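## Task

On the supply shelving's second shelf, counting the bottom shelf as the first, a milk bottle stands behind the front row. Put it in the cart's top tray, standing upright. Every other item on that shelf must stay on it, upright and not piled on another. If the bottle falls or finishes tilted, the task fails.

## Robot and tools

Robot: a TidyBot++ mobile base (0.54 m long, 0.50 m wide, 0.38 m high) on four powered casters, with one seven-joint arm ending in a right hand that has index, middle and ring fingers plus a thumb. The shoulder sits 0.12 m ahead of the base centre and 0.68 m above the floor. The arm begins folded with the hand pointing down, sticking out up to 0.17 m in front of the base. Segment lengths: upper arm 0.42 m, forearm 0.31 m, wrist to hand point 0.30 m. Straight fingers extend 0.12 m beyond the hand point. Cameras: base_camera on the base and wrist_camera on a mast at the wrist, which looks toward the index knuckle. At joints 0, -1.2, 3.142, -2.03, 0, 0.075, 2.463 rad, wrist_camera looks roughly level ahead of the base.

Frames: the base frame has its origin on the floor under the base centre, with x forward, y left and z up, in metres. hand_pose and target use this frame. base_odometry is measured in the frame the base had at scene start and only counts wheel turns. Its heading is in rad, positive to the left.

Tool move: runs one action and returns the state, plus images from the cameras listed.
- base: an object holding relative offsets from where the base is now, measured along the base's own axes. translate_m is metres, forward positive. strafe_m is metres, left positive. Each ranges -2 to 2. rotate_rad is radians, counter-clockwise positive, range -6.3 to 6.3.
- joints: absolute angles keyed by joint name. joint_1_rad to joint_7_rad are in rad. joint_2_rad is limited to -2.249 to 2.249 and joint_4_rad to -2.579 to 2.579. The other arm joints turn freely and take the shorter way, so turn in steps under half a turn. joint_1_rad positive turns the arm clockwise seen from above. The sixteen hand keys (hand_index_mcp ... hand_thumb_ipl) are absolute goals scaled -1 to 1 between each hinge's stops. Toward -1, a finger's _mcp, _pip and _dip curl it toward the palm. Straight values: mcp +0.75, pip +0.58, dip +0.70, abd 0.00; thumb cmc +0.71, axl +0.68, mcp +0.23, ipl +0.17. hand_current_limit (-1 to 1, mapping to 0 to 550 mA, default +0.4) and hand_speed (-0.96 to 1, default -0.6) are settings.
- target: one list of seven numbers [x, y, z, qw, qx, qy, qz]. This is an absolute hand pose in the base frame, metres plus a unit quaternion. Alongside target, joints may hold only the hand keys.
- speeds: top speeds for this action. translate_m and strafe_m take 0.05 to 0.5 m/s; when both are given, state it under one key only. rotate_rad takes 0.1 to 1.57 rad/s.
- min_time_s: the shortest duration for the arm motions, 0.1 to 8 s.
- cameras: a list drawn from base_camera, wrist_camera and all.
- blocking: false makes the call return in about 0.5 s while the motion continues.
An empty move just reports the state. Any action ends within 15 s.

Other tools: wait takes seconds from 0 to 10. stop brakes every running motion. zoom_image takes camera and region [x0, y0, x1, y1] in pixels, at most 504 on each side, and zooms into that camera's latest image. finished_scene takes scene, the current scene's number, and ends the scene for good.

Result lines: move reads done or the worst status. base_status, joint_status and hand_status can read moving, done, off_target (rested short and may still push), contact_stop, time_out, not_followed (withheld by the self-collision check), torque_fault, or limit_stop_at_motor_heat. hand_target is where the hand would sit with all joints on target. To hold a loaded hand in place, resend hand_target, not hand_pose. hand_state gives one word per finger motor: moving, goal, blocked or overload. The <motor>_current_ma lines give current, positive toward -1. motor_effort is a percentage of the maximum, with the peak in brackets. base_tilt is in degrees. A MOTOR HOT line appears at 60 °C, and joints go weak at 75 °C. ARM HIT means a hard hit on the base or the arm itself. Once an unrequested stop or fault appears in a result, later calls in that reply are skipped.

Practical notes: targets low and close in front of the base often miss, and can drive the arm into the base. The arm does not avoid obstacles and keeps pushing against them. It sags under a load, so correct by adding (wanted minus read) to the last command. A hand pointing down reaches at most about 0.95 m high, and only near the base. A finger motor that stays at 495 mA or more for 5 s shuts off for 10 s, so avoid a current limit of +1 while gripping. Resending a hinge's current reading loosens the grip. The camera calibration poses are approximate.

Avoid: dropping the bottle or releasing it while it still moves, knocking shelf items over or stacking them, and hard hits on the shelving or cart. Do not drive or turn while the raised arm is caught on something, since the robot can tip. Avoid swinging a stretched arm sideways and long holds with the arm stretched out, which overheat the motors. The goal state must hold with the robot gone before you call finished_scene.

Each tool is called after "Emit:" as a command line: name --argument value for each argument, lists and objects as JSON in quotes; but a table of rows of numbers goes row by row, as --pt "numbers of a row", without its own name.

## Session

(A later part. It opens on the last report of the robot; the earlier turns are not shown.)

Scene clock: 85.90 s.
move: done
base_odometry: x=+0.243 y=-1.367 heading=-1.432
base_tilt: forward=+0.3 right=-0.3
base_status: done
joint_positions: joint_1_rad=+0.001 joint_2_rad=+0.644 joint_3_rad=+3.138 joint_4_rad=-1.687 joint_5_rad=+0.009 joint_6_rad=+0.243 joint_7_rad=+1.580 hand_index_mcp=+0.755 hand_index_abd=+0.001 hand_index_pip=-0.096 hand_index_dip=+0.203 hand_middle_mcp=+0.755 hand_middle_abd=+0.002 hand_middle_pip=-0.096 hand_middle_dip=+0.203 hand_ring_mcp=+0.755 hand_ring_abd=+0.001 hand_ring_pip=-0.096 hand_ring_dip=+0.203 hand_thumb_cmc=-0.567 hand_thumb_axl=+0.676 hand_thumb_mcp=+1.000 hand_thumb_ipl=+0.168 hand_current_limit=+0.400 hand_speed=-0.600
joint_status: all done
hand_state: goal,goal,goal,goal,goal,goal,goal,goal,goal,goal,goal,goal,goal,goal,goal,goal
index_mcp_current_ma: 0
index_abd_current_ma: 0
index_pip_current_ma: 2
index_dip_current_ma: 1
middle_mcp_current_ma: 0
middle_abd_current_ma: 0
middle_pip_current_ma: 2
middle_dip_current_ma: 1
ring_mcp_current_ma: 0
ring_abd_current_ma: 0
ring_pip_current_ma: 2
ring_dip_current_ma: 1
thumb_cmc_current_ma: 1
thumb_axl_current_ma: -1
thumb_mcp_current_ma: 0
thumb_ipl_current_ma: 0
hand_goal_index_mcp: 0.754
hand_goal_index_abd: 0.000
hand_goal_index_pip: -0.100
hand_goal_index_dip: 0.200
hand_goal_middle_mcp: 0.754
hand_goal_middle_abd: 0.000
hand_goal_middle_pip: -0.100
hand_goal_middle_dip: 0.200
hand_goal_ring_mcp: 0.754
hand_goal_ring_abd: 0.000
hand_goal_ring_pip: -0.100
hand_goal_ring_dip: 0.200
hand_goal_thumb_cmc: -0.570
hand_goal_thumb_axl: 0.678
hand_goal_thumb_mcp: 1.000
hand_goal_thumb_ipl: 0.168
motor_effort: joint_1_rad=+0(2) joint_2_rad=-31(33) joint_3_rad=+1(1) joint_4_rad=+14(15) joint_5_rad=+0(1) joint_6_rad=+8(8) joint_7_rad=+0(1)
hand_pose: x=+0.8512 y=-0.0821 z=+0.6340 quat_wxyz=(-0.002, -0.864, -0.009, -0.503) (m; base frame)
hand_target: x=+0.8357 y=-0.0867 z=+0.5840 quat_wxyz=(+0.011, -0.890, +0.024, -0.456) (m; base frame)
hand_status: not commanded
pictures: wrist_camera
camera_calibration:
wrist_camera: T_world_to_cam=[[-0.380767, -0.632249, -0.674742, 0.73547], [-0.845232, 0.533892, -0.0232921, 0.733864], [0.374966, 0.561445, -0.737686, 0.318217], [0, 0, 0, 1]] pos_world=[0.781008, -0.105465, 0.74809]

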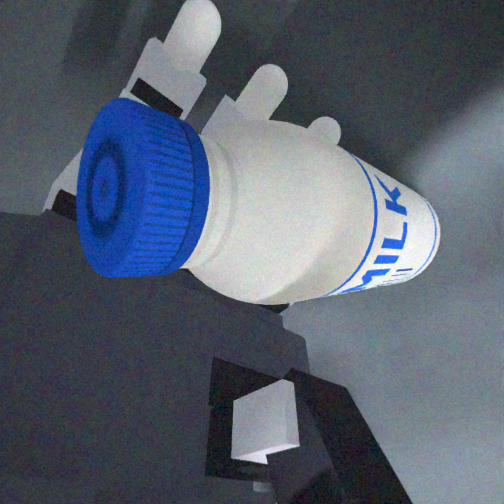

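Emit:
move --base '{"translate_m":0.008}' --speeds '{"translate_m":0.05}' --joints '{"hand_thumb_mcp":0.2}' --cameras '["wrist_camera"]'

Emit:
move --joints '{"hand_speed":-0.85,"hand_current_limit":0.3,"hand_index_pip":-0.5,"hand_middle_pip":-0.5,"hand_ring_pip":-0.5,"hand_index_dip":0,"hand_middle_dip":0,"hand_ring_dip":0,"hand_index_mcp":0.5,"hand_middle_mcp":0.5,"hand_ring_mcp":0.5,"hand_thumb_mcp":-0.1,"hand_thumb_ipl":-0.2}' --cameras '["wrist_camera"]'

Scene clock: 87.73 s.
move: done
base_odometry: x=+0.244 y=-1.376 heading=-1.432
base_tilt: forward=+0.3 right=-0.3
base_status: done
joint_positions: joint_1_rad=+0.001 joint_2_rad=+0.646 joint_3_rad=+3.138 joint_4_rad=-1.687 joint_5_rad=+0.009 joint_6_rad=+0.243 joint_7_rad=+1.580 hand_index_mcp=+0.755 hand_index_abd=+0.001 hand_index_pip=-0.096 hand_index_dip=+0.203 hand_middle_mcp=+0.755 hand_middle_abd=+0.002 hand_middle_pip=-0.096 hand_middle_dip=+0.203 hand_ring_mcp=+0.755 hand_ring_abd=+0.001 hand_ring_pip=-0.096 hand_ring_dip=+0.203 hand_thumb_cmc=-0.564 hand_thumb_axl=+0.676 hand_thumb_mcp=+0.200 hand_thumb_ipl=+0.168 hand_current_limit=+0.400 hand_speed=-0.600
joint_status: all done
hand_state: goal,goal,goal,goal,goal,goal,goal,goal,goal,goal,goal,goal,goal,goal,goal,goal
index_mcp_current_ma: 0
index_abd_current_ma: 0
index_pip_current_ma: 1
index_dip_current_ma: 1
middle_mcp_current_ma: 0
middle_abd_current_ma: 0
middle_pip_current_ma: 1
middle_dip_current_ma: 1
ring_mcp_current_ma: 0
ring_abd_current_ma: 0
ring_pip_current_ma: 2
ring_dip_current_ma: 1
thumb_cmc_current_ma: 3
thumb_axl_current_ma: -1
thumb_mcp_current_ma: 0
thumb_ipl_current_ma: 0
hand_goal_index_mcp: 0.754
hand_goal_index_abd: 0.000
hand_goal_index_pip: -0.100
hand_goal_index_dip: 0.200
hand_goal_middle_mcp: 0.754
hand_goal_middle_abd: 0.000
hand_goal_middle_pip: -0.100
hand_goal_middle_dip: 0.200
hand_goal_ring_mcp: 0.754
hand_goal_ring_abd: 0.000
hand_goal_ring_pip: -0.100
hand_goal_ring_dip: 0.200
hand_goal_thumb_cmc: -0.570
hand_goal_thumb_axl: 0.678
hand_goal_thumb_mcp: 0.200
hand_goal_thumb_ipl: 0.168
motor_effort: joint_1_rad=+1(2) joint_2_rad=-32(33) joint_3_rad=+0(1) joint_4_rad=+12(14) joint_5_rad=+0(1) joint_6_rad=+7(8) joint_7_rad=+0(0)
hand_pose: x=+0.8513 y=-0.0821 z=+0.6325 quat_wxyz=(-0.002, -0.865, -0.009, -0.502) (m; base frame)
hand_target: x=+0.8357 y=-0.0867 z=+0.5840 quat_wxyz=(+0.011, -0.890, +0.024, -0.456) (m; base frame)
hand_status: not commanded
pictures: wrist_camera
camera_calibration:
wrist_camera: T_world_to_cam=[[-0.382044, -0.632211, -0.674057, 0.735195], [-0.845236, 0.533951, -0.0217378, 0.732935], [0.373656, 0.561432, -0.73836, 0.318671], [0, 0, 0, 1]] pos_world=[0.781307, -0.105465, 0.746789]

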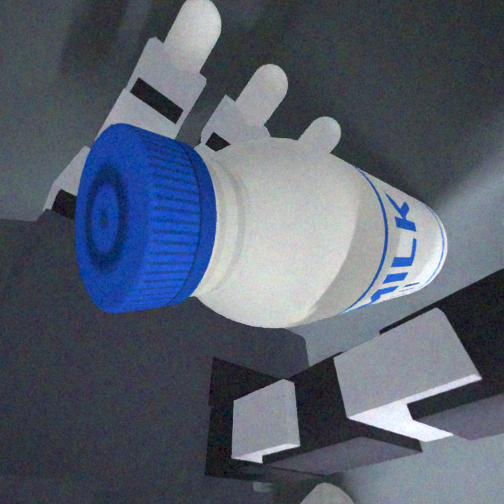

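Scene clock: 89.07 s.
move: off_target
base_odometry: x=+0.244 y=-1.376 heading=-1.432
base_tilt: forward=+0.3 right=-0.3
base_status: not commanded
joint_positions: joint_1_rad=+0.002 joint_2_rad=+0.646 joint_3_rad=+3.138 joint_4_rad=-1.685 joint_5_rad=+0.009 joint_6_rad=+0.243 joint_7_rad=+1.580 hand_index_mcp=+0.533 hand_index_abd=-0.011 hand_index_pip=-0.419 hand_index_dip=+0.012 hand_middle_mcp=+0.507 hand_middle_abd=+0.002 hand_middle_pip=-0.495 hand_middle_dip=+0.003 hand_ring_mcp=+0.506 hand_ring_abd=+0.001 hand_ring_pip=-0.494 hand_ring_dip=+0.003 hand_thumb_cmc=-0.550 hand_thumb_axl=+0.674 hand_thumb_mcp=-0.054 hand_thumb_ipl=-0.173 hand_current_limit=+0.300 hand_speed=-0.850
joint_status: hand_index_mcp off_target (ended at +0.533, target +0.500); hand_index_pip off_target (ended at -0.419, target -0.500); hand_thumb_mcp off_target (ended at -0.054, target -0.100); hand_thumb_ipl off_target (ended at -0.173, target -0.200); the others done
hand_state: blocked,goal,blocked,goal,goal,goal,goal,goal,goal,goal,goal,goal,blocked,goal,blocked,blocked
index_mcp_current_ma: 46
index_abd_current_ma: -6
index_pip_current_ma: 176
index_dip_current_ma: 8
middle_mcp_current_ma: 4
middle_abd_current_ma: 0
middle_pip_current_ma: 2
middle_dip_current_ma: 1
ring_mcp_current_ma: 3
ring_abd_current_ma: 0
ring_pip_current_ma: 3
ring_dip_current_ma: 1
thumb_cmc_current_ma: 21
thumb_axl_current_ma: -3
thumb_mcp_current_ma: 110
thumb_ipl_current_ma: 50
hand_goal_index_mcp: 0.500
hand_goal_index_abd: 0.000
hand_goal_index_pip: -0.500
hand_goal_index_dip: 0.000
hand_goal_middle_mcp: 0.500
hand_goal_middle_abd: 0.000
hand_goal_middle_pip: -0.500
hand_goal_middle_dip: 0.000
hand_goal_ring_mcp: 0.500
hand_goal_ring_abd: 0.000
hand_goal_ring_pip: -0.500
hand_goal_ring_dip: 0.000
hand_goal_thumb_cmc: -0.570
hand_goal_thumb_axl: 0.678
hand_goal_thumb_mcp: -0.100
hand_goal_thumb_ipl: -0.200
motor_effort: joint_1_rad=-1(2) joint_2_rad=-30(32) joint_3_rad=-1(1) joint_4_rad=+11(14) joint_5_rad=+0(1) joint_6_rad=+6(8) joint_7_rad=-1(1)
hand_pose: x=+0.8517 y=-0.0824 z=+0.6331 quat_wxyz=(-0.002, -0.865, -0.008, -0.502) (m; base frame)
hand_target: x=+0.8357 y=-0.0867 z=+0.5840 quat_wxyz=(+0.011, -0.890, +0.024, -0.456) (m; base frame)
hand_status: not commanded
pictures: wrist_camera
camera_calibration:
wrist_camera: T_world_to_cam=[[-0.381486, -0.632115, -0.674462, 0.735335], [-0.845001, 0.534278, -0.0227868, 0.733997], [0.374754, 0.561228, -0.737958, 0.317916], [0, 0, 0, 1]] pos_world=[0.781608, -0.105766, 0.74729]

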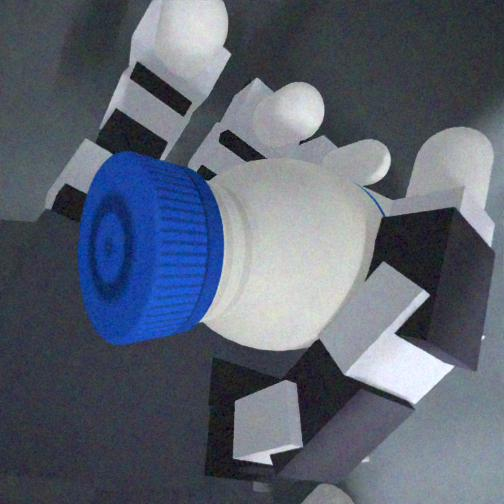

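Emit:
move --joints '{"hand_current_limit":0.5,"hand_index_pip":-0.6,"hand_index_dip":-0.1,"hand_index_mcp":0.42,"hand_middle_pip":-0.8,"hand_middle_dip":-0.2,"hand_middle_mcp":0.3,"hand_ring_pip":-0.9,"hand_ring_dip":-0.2,"hand_ring_mcp":0.2,"hand_thumb_mcp":-0.2,"hand_thumb_ipl":-0.3}' --cameras '["wrist_camera"]'

Scene clock: 90.67 s.
move: off_target
base_odometry: x=+0.244 y=-1.376 heading=-1.432
base_tilt: forward=+0.3 right=-0.3
base_status: not commanded
joint_positions: joint_1_rad=+0.002 joint_2_rad=+0.646 joint_3_rad=+3.138 joint_4_rad=-1.683 joint_5_rad=+0.009 joint_6_rad=+0.242 joint_7_rad=+1.580 hand_index_mcp=+0.526 hand_index_abd=-0.016 hand_index_pip=-0.450 hand_index_dip=-0.037 hand_middle_mcp=+0.426 hand_middle_abd=-0.001 hand_middle_pip=-0.570 hand_middle_dip=-0.088 hand_ring_mcp=+0.208 hand_ring_abd=+0.001 hand_ring_pip=-0.896 hand_ring_dip=-0.197 hand_thumb_cmc=-0.532 hand_thumb_axl=+0.670 hand_thumb_mcp=-0.052 hand_thumb_ipl=-0.229 hand_current_limit=+0.500 hand_speed=-0.850
joint_status: hand_index_mcp off_target (ended at +0.526, target +0.420); hand_index_pip off_target (ended at -0.450, target -0.600); hand_index_dip off_target (ended at -0.037, target -0.100); hand_middle_mcp off_target (ended at +0.426, target +0.300); hand_middle_pip off_target (ended at -0.570, target -0.800); hand_middle_dip off_target (ended at -0.088, target -0.200); hand_thumb_mcp off_target (ended at -0.052, target -0.200); hand_thumb_ipl off_target (ended at -0.229, target -0.300); the others done
hand_state: blocked,goal,blocked,blocked,blocked,goal,blocked,blocked,goal,goal,goal,goal,blocked,goal,blocked,blocked
index_mcp_current_ma: 296
index_abd_current_ma: -11
index_pip_current_ma: 413
index_dip_current_ma: 119
middle_mcp_current_ma: 387
middle_abd_current_ma: 0
middle_pip_current_ma: 413
middle_dip_current_ma: 294
ring_mcp_current_ma: 5
ring_abd_current_ma: 0
ring_pip_current_ma: 2
ring_dip_current_ma: 1
thumb_cmc_current_ma: 54
thumb_axl_current_ma: -6
thumb_mcp_current_ma: 412
thumb_ipl_current_ma: 227
hand_goal_index_mcp: 0.420
hand_goal_index_abd: 0.000
hand_goal_index_pip: -0.600
hand_goal_index_dip: -0.100
hand_goal_middle_mcp: 0.300
hand_goal_middle_abd: 0.000
hand_goal_middle_pip: -0.800
hand_goal_middle_dip: -0.200
hand_goal_ring_mcp: 0.200
hand_goal_ring_abd: 0.000
hand_goal_ring_pip: -0.900
hand_goal_ring_dip: -0.200
hand_goal_thumb_cmc: -0.570
hand_goal_thumb_axl: 0.678
hand_goal_thumb_mcp: -0.200
hand_goal_thumb_ipl: -0.300
motor_effort: joint_1_rad=-2(2) joint_2_rad=-30(31) joint_3_rad=+0(1) joint_4_rad=+12(13) joint_5_rad=+0(0) joint_6_rad=+7(7) joint_7_rad=+0(1)
hand_pose: x=+0.8527 y=-0.0824 z=+0.6343 quat_wxyz=(-0.002, -0.864, -0.008, -0.503) (m; base frame)
hand_target: x=+0.8357 y=-0.0867 z=+0.5840 quat_wxyz=(+0.011, -0.890, +0.024, -0.456) (m; base frame)
hand_status: not commanded
pictures: wrist_camera
camera_calibration:
wrist_camera: T_world_to_cam=[[-0.380014, -0.632049, -0.675354, 0.735801], [-0.844906, 0.534347, -0.024664, 0.735949], [0.376462, 0.561238, -0.737081, 0.316401], [0, 0, 0, 1]] pos_world=[0.78231, -0.105766, 0.748291]

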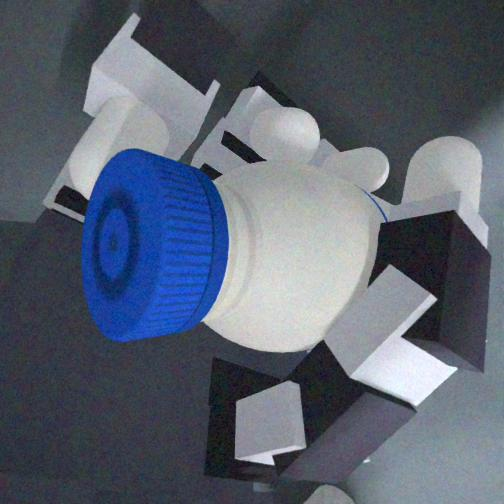

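Emit:
move --joints '{"joint_2_rad":0.55,"joint_4_rad":-1.60,"joint_6_rad":0.02}' --min_time_s 4 --cameras '["wrist_camera"]'

Scene clock: 97.47 s.
move: done
base_odometry: x=+0.244 y=-1.376 heading=-1.432
base_tilt: forward=+0.3 right=-0.3
base_status: not commanded
joint_positions: joint_1_rad=+0.002 joint_2_rad=+0.602 joint_3_rad=+3.138 joint_4_rad=-1.645 joint_5_rad=+0.009 joint_6_rad=+0.083 joint_7_rad=+1.576 hand_index_mcp=+0.526 hand_index_abd=-0.016 hand_index_pip=-0.462 hand_index_dip=-0.045 hand_middle_mcp=+0.425 hand_middle_abd=-0.005 hand_middle_pip=-0.570 hand_middle_dip=-0.097 hand_ring_mcp=+0.208 hand_ring_abd=+0.001 hand_ring_pip=-0.896 hand_ring_dip=-0.197 hand_thumb_cmc=-0.515 hand_thumb_axl=+0.674 hand_thumb_mcp=-0.052 hand_thumb_ipl=-0.238 hand_current_limit=+0.500 hand_speed=-0.850
joint_status: all done
hand_state: blocked,goal,blocked,blocked,blocked,goal,blocked,blocked,goal,goal,goal,goal,blocked,goal,blocked,blocked
index_mcp_current_ma: 296
index_abd_current_ma: -11
index_pip_current_ma: 405
index_dip_current_ma: 96
middle_mcp_current_ma: 382
middle_abd_current_ma: -2
middle_pip_current_ma: 413
middle_dip_current_ma: 258
ring_mcp_current_ma: 5
ring_abd_current_ma: 0
ring_pip_current_ma: 2
ring_dip_current_ma: 1
thumb_cmc_current_ma: 99
thumb_axl_current_ma: -2
thumb_mcp_current_ma: 412
thumb_ipl_current_ma: 184
hand_goal_index_mcp: 0.420
hand_goal_index_abd: 0.000
hand_goal_index_pip: -0.600
hand_goal_index_dip: -0.100
hand_goal_middle_mcp: 0.300
hand_goal_middle_abd: 0.000
hand_goal_middle_pip: -0.800
hand_goal_middle_dip: -0.200
hand_goal_ring_mcp: 0.200
hand_goal_ring_abd: 0.000
hand_goal_ring_pip: -0.900
hand_goal_ring_dip: -0.200
hand_goal_thumb_cmc: -0.570
hand_goal_thumb_axl: 0.678
hand_goal_thumb_mcp: -0.200
hand_goal_thumb_ipl: -0.300
motor_effort: joint_1_rad=-1(2) joint_2_rad=-36(37) joint_3_rad=+1(1) joint_4_rad=+18(18) joint_5_rad=+1(2) joint_6_rad=+10(11) joint_7_rad=+1(1)
hand_pose: x=+0.8405 y=-0.0827 z=+0.6456 quat_wxyz=(-0.002, -0.883, -0.006, -0.470) (m; base frame)
hand_target: x=+0.8429 y=-0.0875 z=+0.6859 quat_wxyz=(+0.010, -0.874, +0.023, -0.484) (m; base frame)
hand_status: not commanded
pictures: wrist_camera
camera_calibration:
wrist_camera: T_world_to_cam=[[-0.433027, -0.629034, -0.645603, 0.764182], [-0.842579, 0.536933, 0.0419919, 0.681323], [0.320232, 0.562156, -0.762517, 0.393194], [0, 0, 0, 1]] pos_world=[0.779067, -0.106165, 0.764565]

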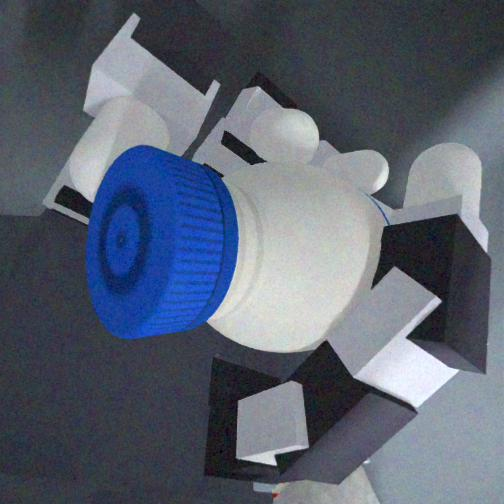

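Emit:
move --joints '{"joint_2_rad":0.49,"joint_4_rad":-1.565}' --min_time_s 3 --cameras '["wrist_camera"]'

Scene clock: 120.53 s.
move: done
base_odometry: x=+0.244 y=-1.376 heading=-1.432
base_tilt: forward=+0.3 right=-0.2
base_status: not commanded
joint_positions: joint_1_rad=+0.002 joint_2_rad=+0.543 joint_3_rad=+3.138 joint_4_rad=-1.613 joint_5_rad=+0.009 joint_6_rad=+0.082 joint_7_rad=+1.576 hand_index_mcp=+0.526 hand_index_abd=-0.016 hand_index_pip=-0.462 hand_index_dip=-0.045 hand_middle_mcp=+0.425 hand_middle_abd=-0.005 hand_middle_pip=-0.570 hand_middle_dip=-0.097 hand_ring_mcp=+0.208 hand_ring_abd=+0.001 hand_ring_pip=-0.896 hand_ring_dip=-0.197 hand_thumb_cmc=-0.515 hand_thumb_axl=+0.674 hand_thumb_mcp=-0.052 hand_thumb_ipl=-0.238 hand_current_limit=+0.500 hand_speed=-0.850
joint_status: all done
hand_state: blocked,goal,blocked,blocked,blocked,goal,blocked,blocked,goal,goal,goal,goal,blocked,goal,blocked,blocked
index_mcp_current_ma: 296
index_abd_current_ma: -11
index_pip_current_ma: 405
index_dip_current_ma: 96
middle_mcp_current_ma: 382
middle_abd_current_ma: -2
middle_pip_current_ma: 412
middle_dip_current_ma: 258
ring_mcp_current_ma: 5
ring_abd_current_ma: 0
ring_pip_current_ma: 2
ring_dip_current_ma: 1
thumb_cmc_current_ma: 99
thumb_axl_current_ma: -2
thumb_mcp_current_ma: 412
thumb_ipl_current_ma: 184
hand_goal_index_mcp: 0.420
hand_goal_index_abd: 0.000
hand_goal_index_pip: -0.600
hand_goal_index_dip: -0.100
hand_goal_middle_mcp: 0.300
hand_goal_middle_abd: 0.000
hand_goal_middle_pip: -0.800
hand_goal_middle_dip: -0.200
hand_goal_ring_mcp: 0.200
hand_goal_ring_abd: 0.000
hand_goal_ring_pip: -0.900
hand_goal_ring_dip: -0.200
hand_goal_thumb_cmc: -0.570
hand_goal_thumb_axl: 0.678
hand_goal_thumb_mcp: -0.200
hand_goal_thumb_ipl: -0.300
motor_effort: joint_1_rad=+0(2) joint_2_rad=-36(37) joint_3_rad=+0(1) joint_4_rad=+19(20) joint_5_rad=+1(2) joint_6_rad=+11(11) joint_7_rad=+1(1)
hand_pose: x=+0.8525 y=-0.0827 z=+0.7041 quat_wxyz=(-0.002, -0.861, -0.006, -0.509) (m; base frame)
hand_target: x=+0.8523 y=-0.0876 z=+0.7479 quat_wxyz=(+0.011, -0.850, +0.023, -0.525) (m; base frame)
hand_status: not commanded
pictures: wrist_camera
camera_calibration:
wrist_camera: T_world_to_cam=[[-0.373156, -0.629073, -0.681925, 0.781672], [-0.84289, 0.537001, -0.0341437, 0.742805], [0.387673, 0.562047, -0.730625, 0.354077], [0, 0, 0, 1]] pos_world=[0.780523, -0.106165, 0.817101]

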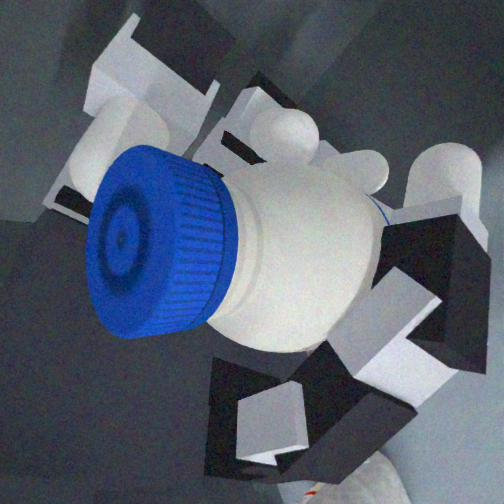

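Emit:
zoom_image --camera "wrist_camera" --region '[204, 354, 504, 504]'

Scaled by 1.680.

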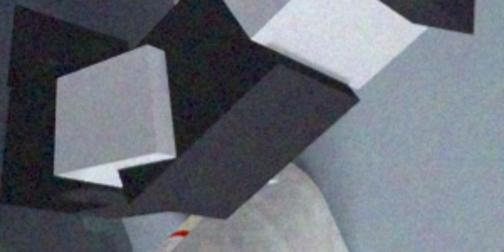

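Emit:
move --base '{"strafe_m":0.006,"translate_m":-0.28}' --speeds '{"translate_m":0.12}' --cameras '["wrist_camera"]'

Scene clock: 124.27 s.
move: done
base_odometry: x=+0.211 y=-1.097 heading=-1.432
base_tilt: forward=+0.2 right=-0.2
base_status: done
joint_positions: joint_1_rad=+0.002 joint_2_rad=+0.536 joint_3_rad=+3.138 joint_4_rad=-1.608 joint_5_rad=+0.009 joint_6_rad=+0.079 joint_7_rad=+1.574 hand_index_mcp=+0.526 hand_index_abd=-0.014 hand_index_pip=-0.464 hand_index_dip=-0.045 hand_middle_mcp=+0.425 hand_middle_abd=-0.006 hand_middle_pip=-0.570 hand_middle_dip=-0.098 hand_ring_mcp=+0.207 hand_ring_abd=+0.001 hand_ring_pip=-0.896 hand_ring_dip=-0.197 hand_thumb_cmc=-0.514 hand_thumb_axl=+0.675 hand_thumb_mcp=-0.052 hand_thumb_ipl=-0.238 hand_current_limit=+0.500 hand_speed=-0.850
joint_status: not commanded
hand_state: blocked,goal,blocked,blocked,blocked,goal,blocked,blocked,goal,goal,goal,goal,blocked,goal,blocked,blocked
index_mcp_current_ma: 296
index_abd_current_ma: -9
index_pip_current_ma: 395
index_dip_current_ma: 96
middle_mcp_current_ma: 382
middle_abd_current_ma: -2
middle_pip_current_ma: 412
middle_dip_current_ma: 255
ring_mcp_current_ma: 4
ring_abd_current_ma: 0
ring_pip_current_ma: 2
ring_dip_current_ma: 1
thumb_cmc_current_ma: 101
thumb_axl_current_ma: -1
thumb_mcp_current_ma: 412
thumb_ipl_current_ma: 182
hand_goal_index_mcp: 0.420
hand_goal_index_abd: 0.000
hand_goal_index_pip: -0.600
hand_goal_index_dip: -0.100
hand_goal_middle_mcp: 0.300
hand_goal_middle_abd: 0.000
hand_goal_middle_pip: -0.800
hand_goal_middle_dip: -0.200
hand_goal_ring_mcp: 0.200
hand_goal_ring_abd: 0.000
hand_goal_ring_pip: -0.900
hand_goal_ring_dip: -0.200
hand_goal_thumb_cmc: -0.570
hand_goal_thumb_axl: 0.678
hand_goal_thumb_mcp: -0.200
hand_goal_thumb_ipl: -0.300
motor_effort: joint_1_rad=-1(2) joint_2_rad=-36(39) joint_3_rad=+1(2) joint_4_rad=+19(20) joint_5_rad=+1(2) joint_6_rad=+11(12) joint_7_rad=+1(2)
hand_pose: x=+0.8533 y=-0.0828 z=+0.7111 quat_wxyz=(-0.002, -0.859, -0.006, -0.513) (m; base frame)
hand_target: x=+0.8523 y=-0.0876 z=+0.7479 quat_wxyz=(+0.011, -0.850, +0.023, -0.525) (m; base frame)
hand_status: not commanded
pictures: wrist_camera
camera_calibration:
wrist_camera: T_world_to_cam=[[-0.367736, -0.627884, -0.685953, 0.785026], [-0.842058, 0.537836, -0.0408829, 0.748037], [0.3946, 0.562578, -0.726496, 0.350083], [0, 0, 0, 1]] pos_world=[0.78043, -0.106365, 0.823407]

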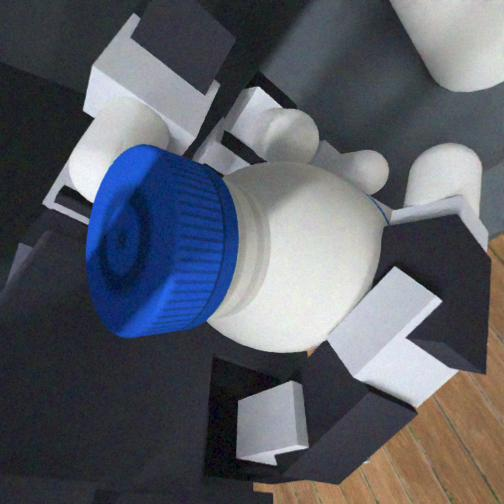

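Emit:
move --base '{"translate_m":-0.22}' --speeds '{"translate_m":0.25}' --cameras '["wrist_camera"]'

Emit:
move --base '{"translate_m":-0.62,"strafe_m":-0.40,"rotate_rad":-1.549}' --speeds '{"translate_m":0.35,"rotate_rad":0.7}' --cameras '["all"]'

Scene clock: 126.67 s.
move: done
base_odometry: x=+0.181 y=-0.879 heading=-1.432
base_tilt: forward=+0.3 right=-0.3
base_status: done
joint_positions: joint_1_rad=+0.002 joint_2_rad=+0.534 joint_3_rad=+3.138 joint_4_rad=-1.606 joint_5_rad=+0.009 joint_6_rad=+0.077 joint_7_rad=+1.574 hand_index_mcp=+0.526 hand_index_abd=-0.014 hand_index_pip=-0.464 hand_index_dip=-0.045 hand_middle_mcp=+0.425 hand_middle_abd=-0.006 hand_middle_pip=-0.570 hand_middle_dip=-0.098 hand_ring_mcp=+0.207 hand_ring_abd=+0.001 hand_ring_pip=-0.896 hand_ring_dip=-0.197 hand_thumb_cmc=-0.514 hand_thumb_axl=+0.675 hand_thumb_mcp=-0.052 hand_thumb_ipl=-0.239 hand_current_limit=+0.500 hand_speed=-0.850
joint_status: not commanded
hand_state: blocked,goal,blocked,blocked,blocked,goal,blocked,blocked,goal,goal,goal,goal,blocked,goal,blocked,blocked
index_mcp_current_ma: 296
index_abd_current_ma: -9
index_pip_current_ma: 395
index_dip_current_ma: 96
middle_mcp_current_ma: 382
middle_abd_current_ma: -2
middle_pip_current_ma: 413
middle_dip_current_ma: 255
ring_mcp_current_ma: 4
ring_abd_current_ma: 0
ring_pip_current_ma: 2
ring_dip_current_ma: 1
thumb_cmc_current_ma: 101
thumb_axl_current_ma: -1
thumb_mcp_current_ma: 412
thumb_ipl_current_ma: 182
hand_goal_index_mcp: 0.420
hand_goal_index_abd: 0.000
hand_goal_index_pip: -0.600
hand_goal_index_dip: -0.100
hand_goal_middle_mcp: 0.300
hand_goal_middle_abd: 0.000
hand_goal_middle_pip: -0.800
hand_goal_middle_dip: -0.200
hand_goal_ring_mcp: 0.200
hand_goal_ring_abd: 0.000
hand_goal_ring_pip: -0.900
hand_goal_ring_dip: -0.200
hand_goal_thumb_cmc: -0.570
hand_goal_thumb_axl: 0.678
hand_goal_thumb_mcp: -0.200
hand_goal_thumb_ipl: -0.300
motor_effort: joint_1_rad=-1(3) joint_2_rad=-36(38) joint_3_rad=+1(2) joint_4_rad=+19(21) joint_5_rad=+1(2) joint_6_rad=+11(11) joint_7_rad=+1(1)
hand_pose: x=+0.8536 y=-0.0829 z=+0.7133 quat_wxyz=(-0.002, -0.858, -0.005, -0.514) (m; base frame)
hand_target: x=+0.8523 y=-0.0876 z=+0.7479 quat_wxyz=(+0.011, -0.850, +0.023, -0.525) (m; base frame)
hand_status: not commanded
pictures: wrist_camera
camera_calibration:
wrist_camera: T_world_to_cam=[[-0.365947, -0.627738, -0.687043, 0.78595], [-0.841868, 0.537959, -0.0431102, 0.749744], [0.396663, 0.562623, -0.725337, 0.349086], [0, 0, 0, 1]] pos_world=[0.780331, -0.106365, 0.825508]

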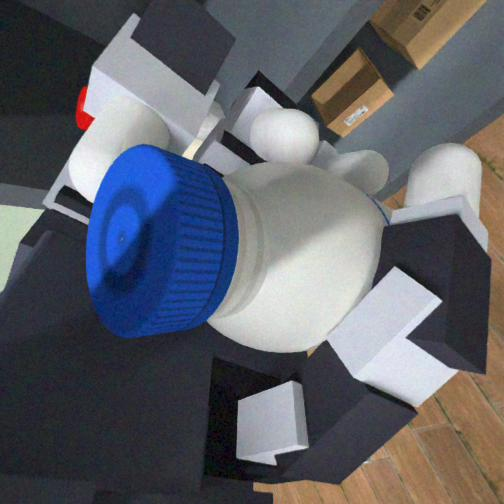

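Scene clock: 130.03 s.
move: done
base_odometry: x=-0.301 y=-0.321 heading=-2.981
base_tilt: forward=+0.3 right=-0.3
base_status: done
joint_positions: joint_1_rad=+0.007 joint_2_rad=+0.533 joint_3_rad=+3.135 joint_4_rad=-1.604 joint_5_rad=+0.009 joint_6_rad=+0.077 joint_7_rad=+1.574 hand_index_mcp=+0.526 hand_index_abd=-0.014 hand_index_pip=-0.465 hand_index_dip=-0.045 hand_middle_mcp=+0.425 hand_middle_abd=-0.006 hand_middle_pip=-0.570 hand_middle_dip=-0.099 hand_ring_mcp=+0.205 hand_ring_abd=+0.001 hand_ring_pip=-0.896 hand_ring_dip=-0.197 hand_thumb_cmc=-0.513 hand_thumb_axl=+0.676 hand_thumb_mcp=-0.052 hand_thumb_ipl=-0.239 hand_current_limit=+0.500 hand_speed=-0.850
joint_status: not commanded
hand_state: blocked,goal,blocked,blocked,blocked,goal,blocked,blocked,goal,goal,goal,goal,blocked,goal,blocked,blocked
index_mcp_current_ma: 294
index_abd_current_ma: -9
index_pip_current_ma: 390
index_dip_current_ma: 96
middle_mcp_current_ma: 382
middle_abd_current_ma: -2
middle_pip_current_ma: 412
middle_dip_current_ma: 253
ring_mcp_current_ma: 3
ring_abd_current_ma: 0
ring_pip_current_ma: 1
ring_dip_current_ma: 1
thumb_cmc_current_ma: 104
thumb_axl_current_ma: -1
thumb_mcp_current_ma: 412
thumb_ipl_current_ma: 179
hand_goal_index_mcp: 0.420
hand_goal_index_abd: 0.000
hand_goal_index_pip: -0.600
hand_goal_index_dip: -0.100
hand_goal_middle_mcp: 0.300
hand_goal_middle_abd: 0.000
hand_goal_middle_pip: -0.800
hand_goal_middle_dip: -0.200
hand_goal_ring_mcp: 0.200
hand_goal_ring_abd: 0.000
hand_goal_ring_pip: -0.900
hand_goal_ring_dip: -0.200
hand_goal_thumb_cmc: -0.570
hand_goal_thumb_axl: 0.678
hand_goal_thumb_mcp: -0.200
hand_goal_thumb_ipl: -0.300
motor_effort: joint_1_rad=+0(8) joint_2_rad=-35(38) joint_3_rad=+1(6) joint_4_rad=+20(20) joint_5_rad=+2(2) joint_6_rad=+11(11) joint_7_rad=+1(1)
hand_pose: x=+0.8540 y=-0.0844 z=+0.7143 quat_wxyz=(-0.001, -0.857, -0.004, -0.515) (m; base frame)
hand_target: x=+0.8523 y=-0.0876 z=+0.7479 quat_wxyz=(+0.011, -0.850, +0.023, -0.525) (m; base frame)
hand_status: not commanded
pictures: base_camera, wrist_camera
camera_calibration:
wrist_camera: T_world_to_cam=[[-0.365974, -0.625525, -0.689044, 0.787418], [-0.84056, 0.539951, -0.0437264, 0.750511], [0.399402, 0.56318, -0.7234, 0.346738], [0, 0, 0, 1]] pos_world=[0.780537, -0.107965, 0.826213]

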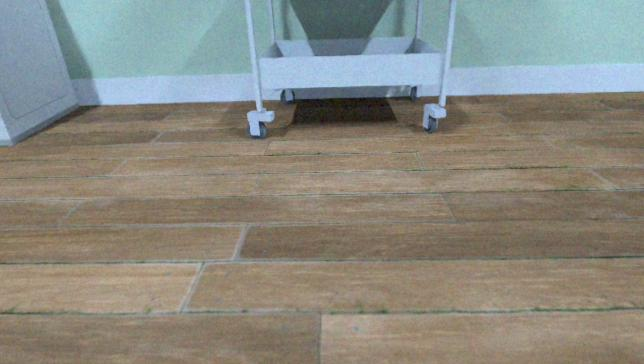

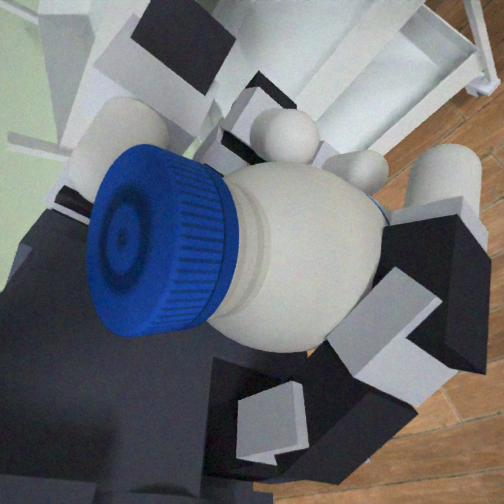

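Emit:
zoom_image --camera "base_camera" --region '[230, 0, 470, 150]'

Scaled by 2.100.

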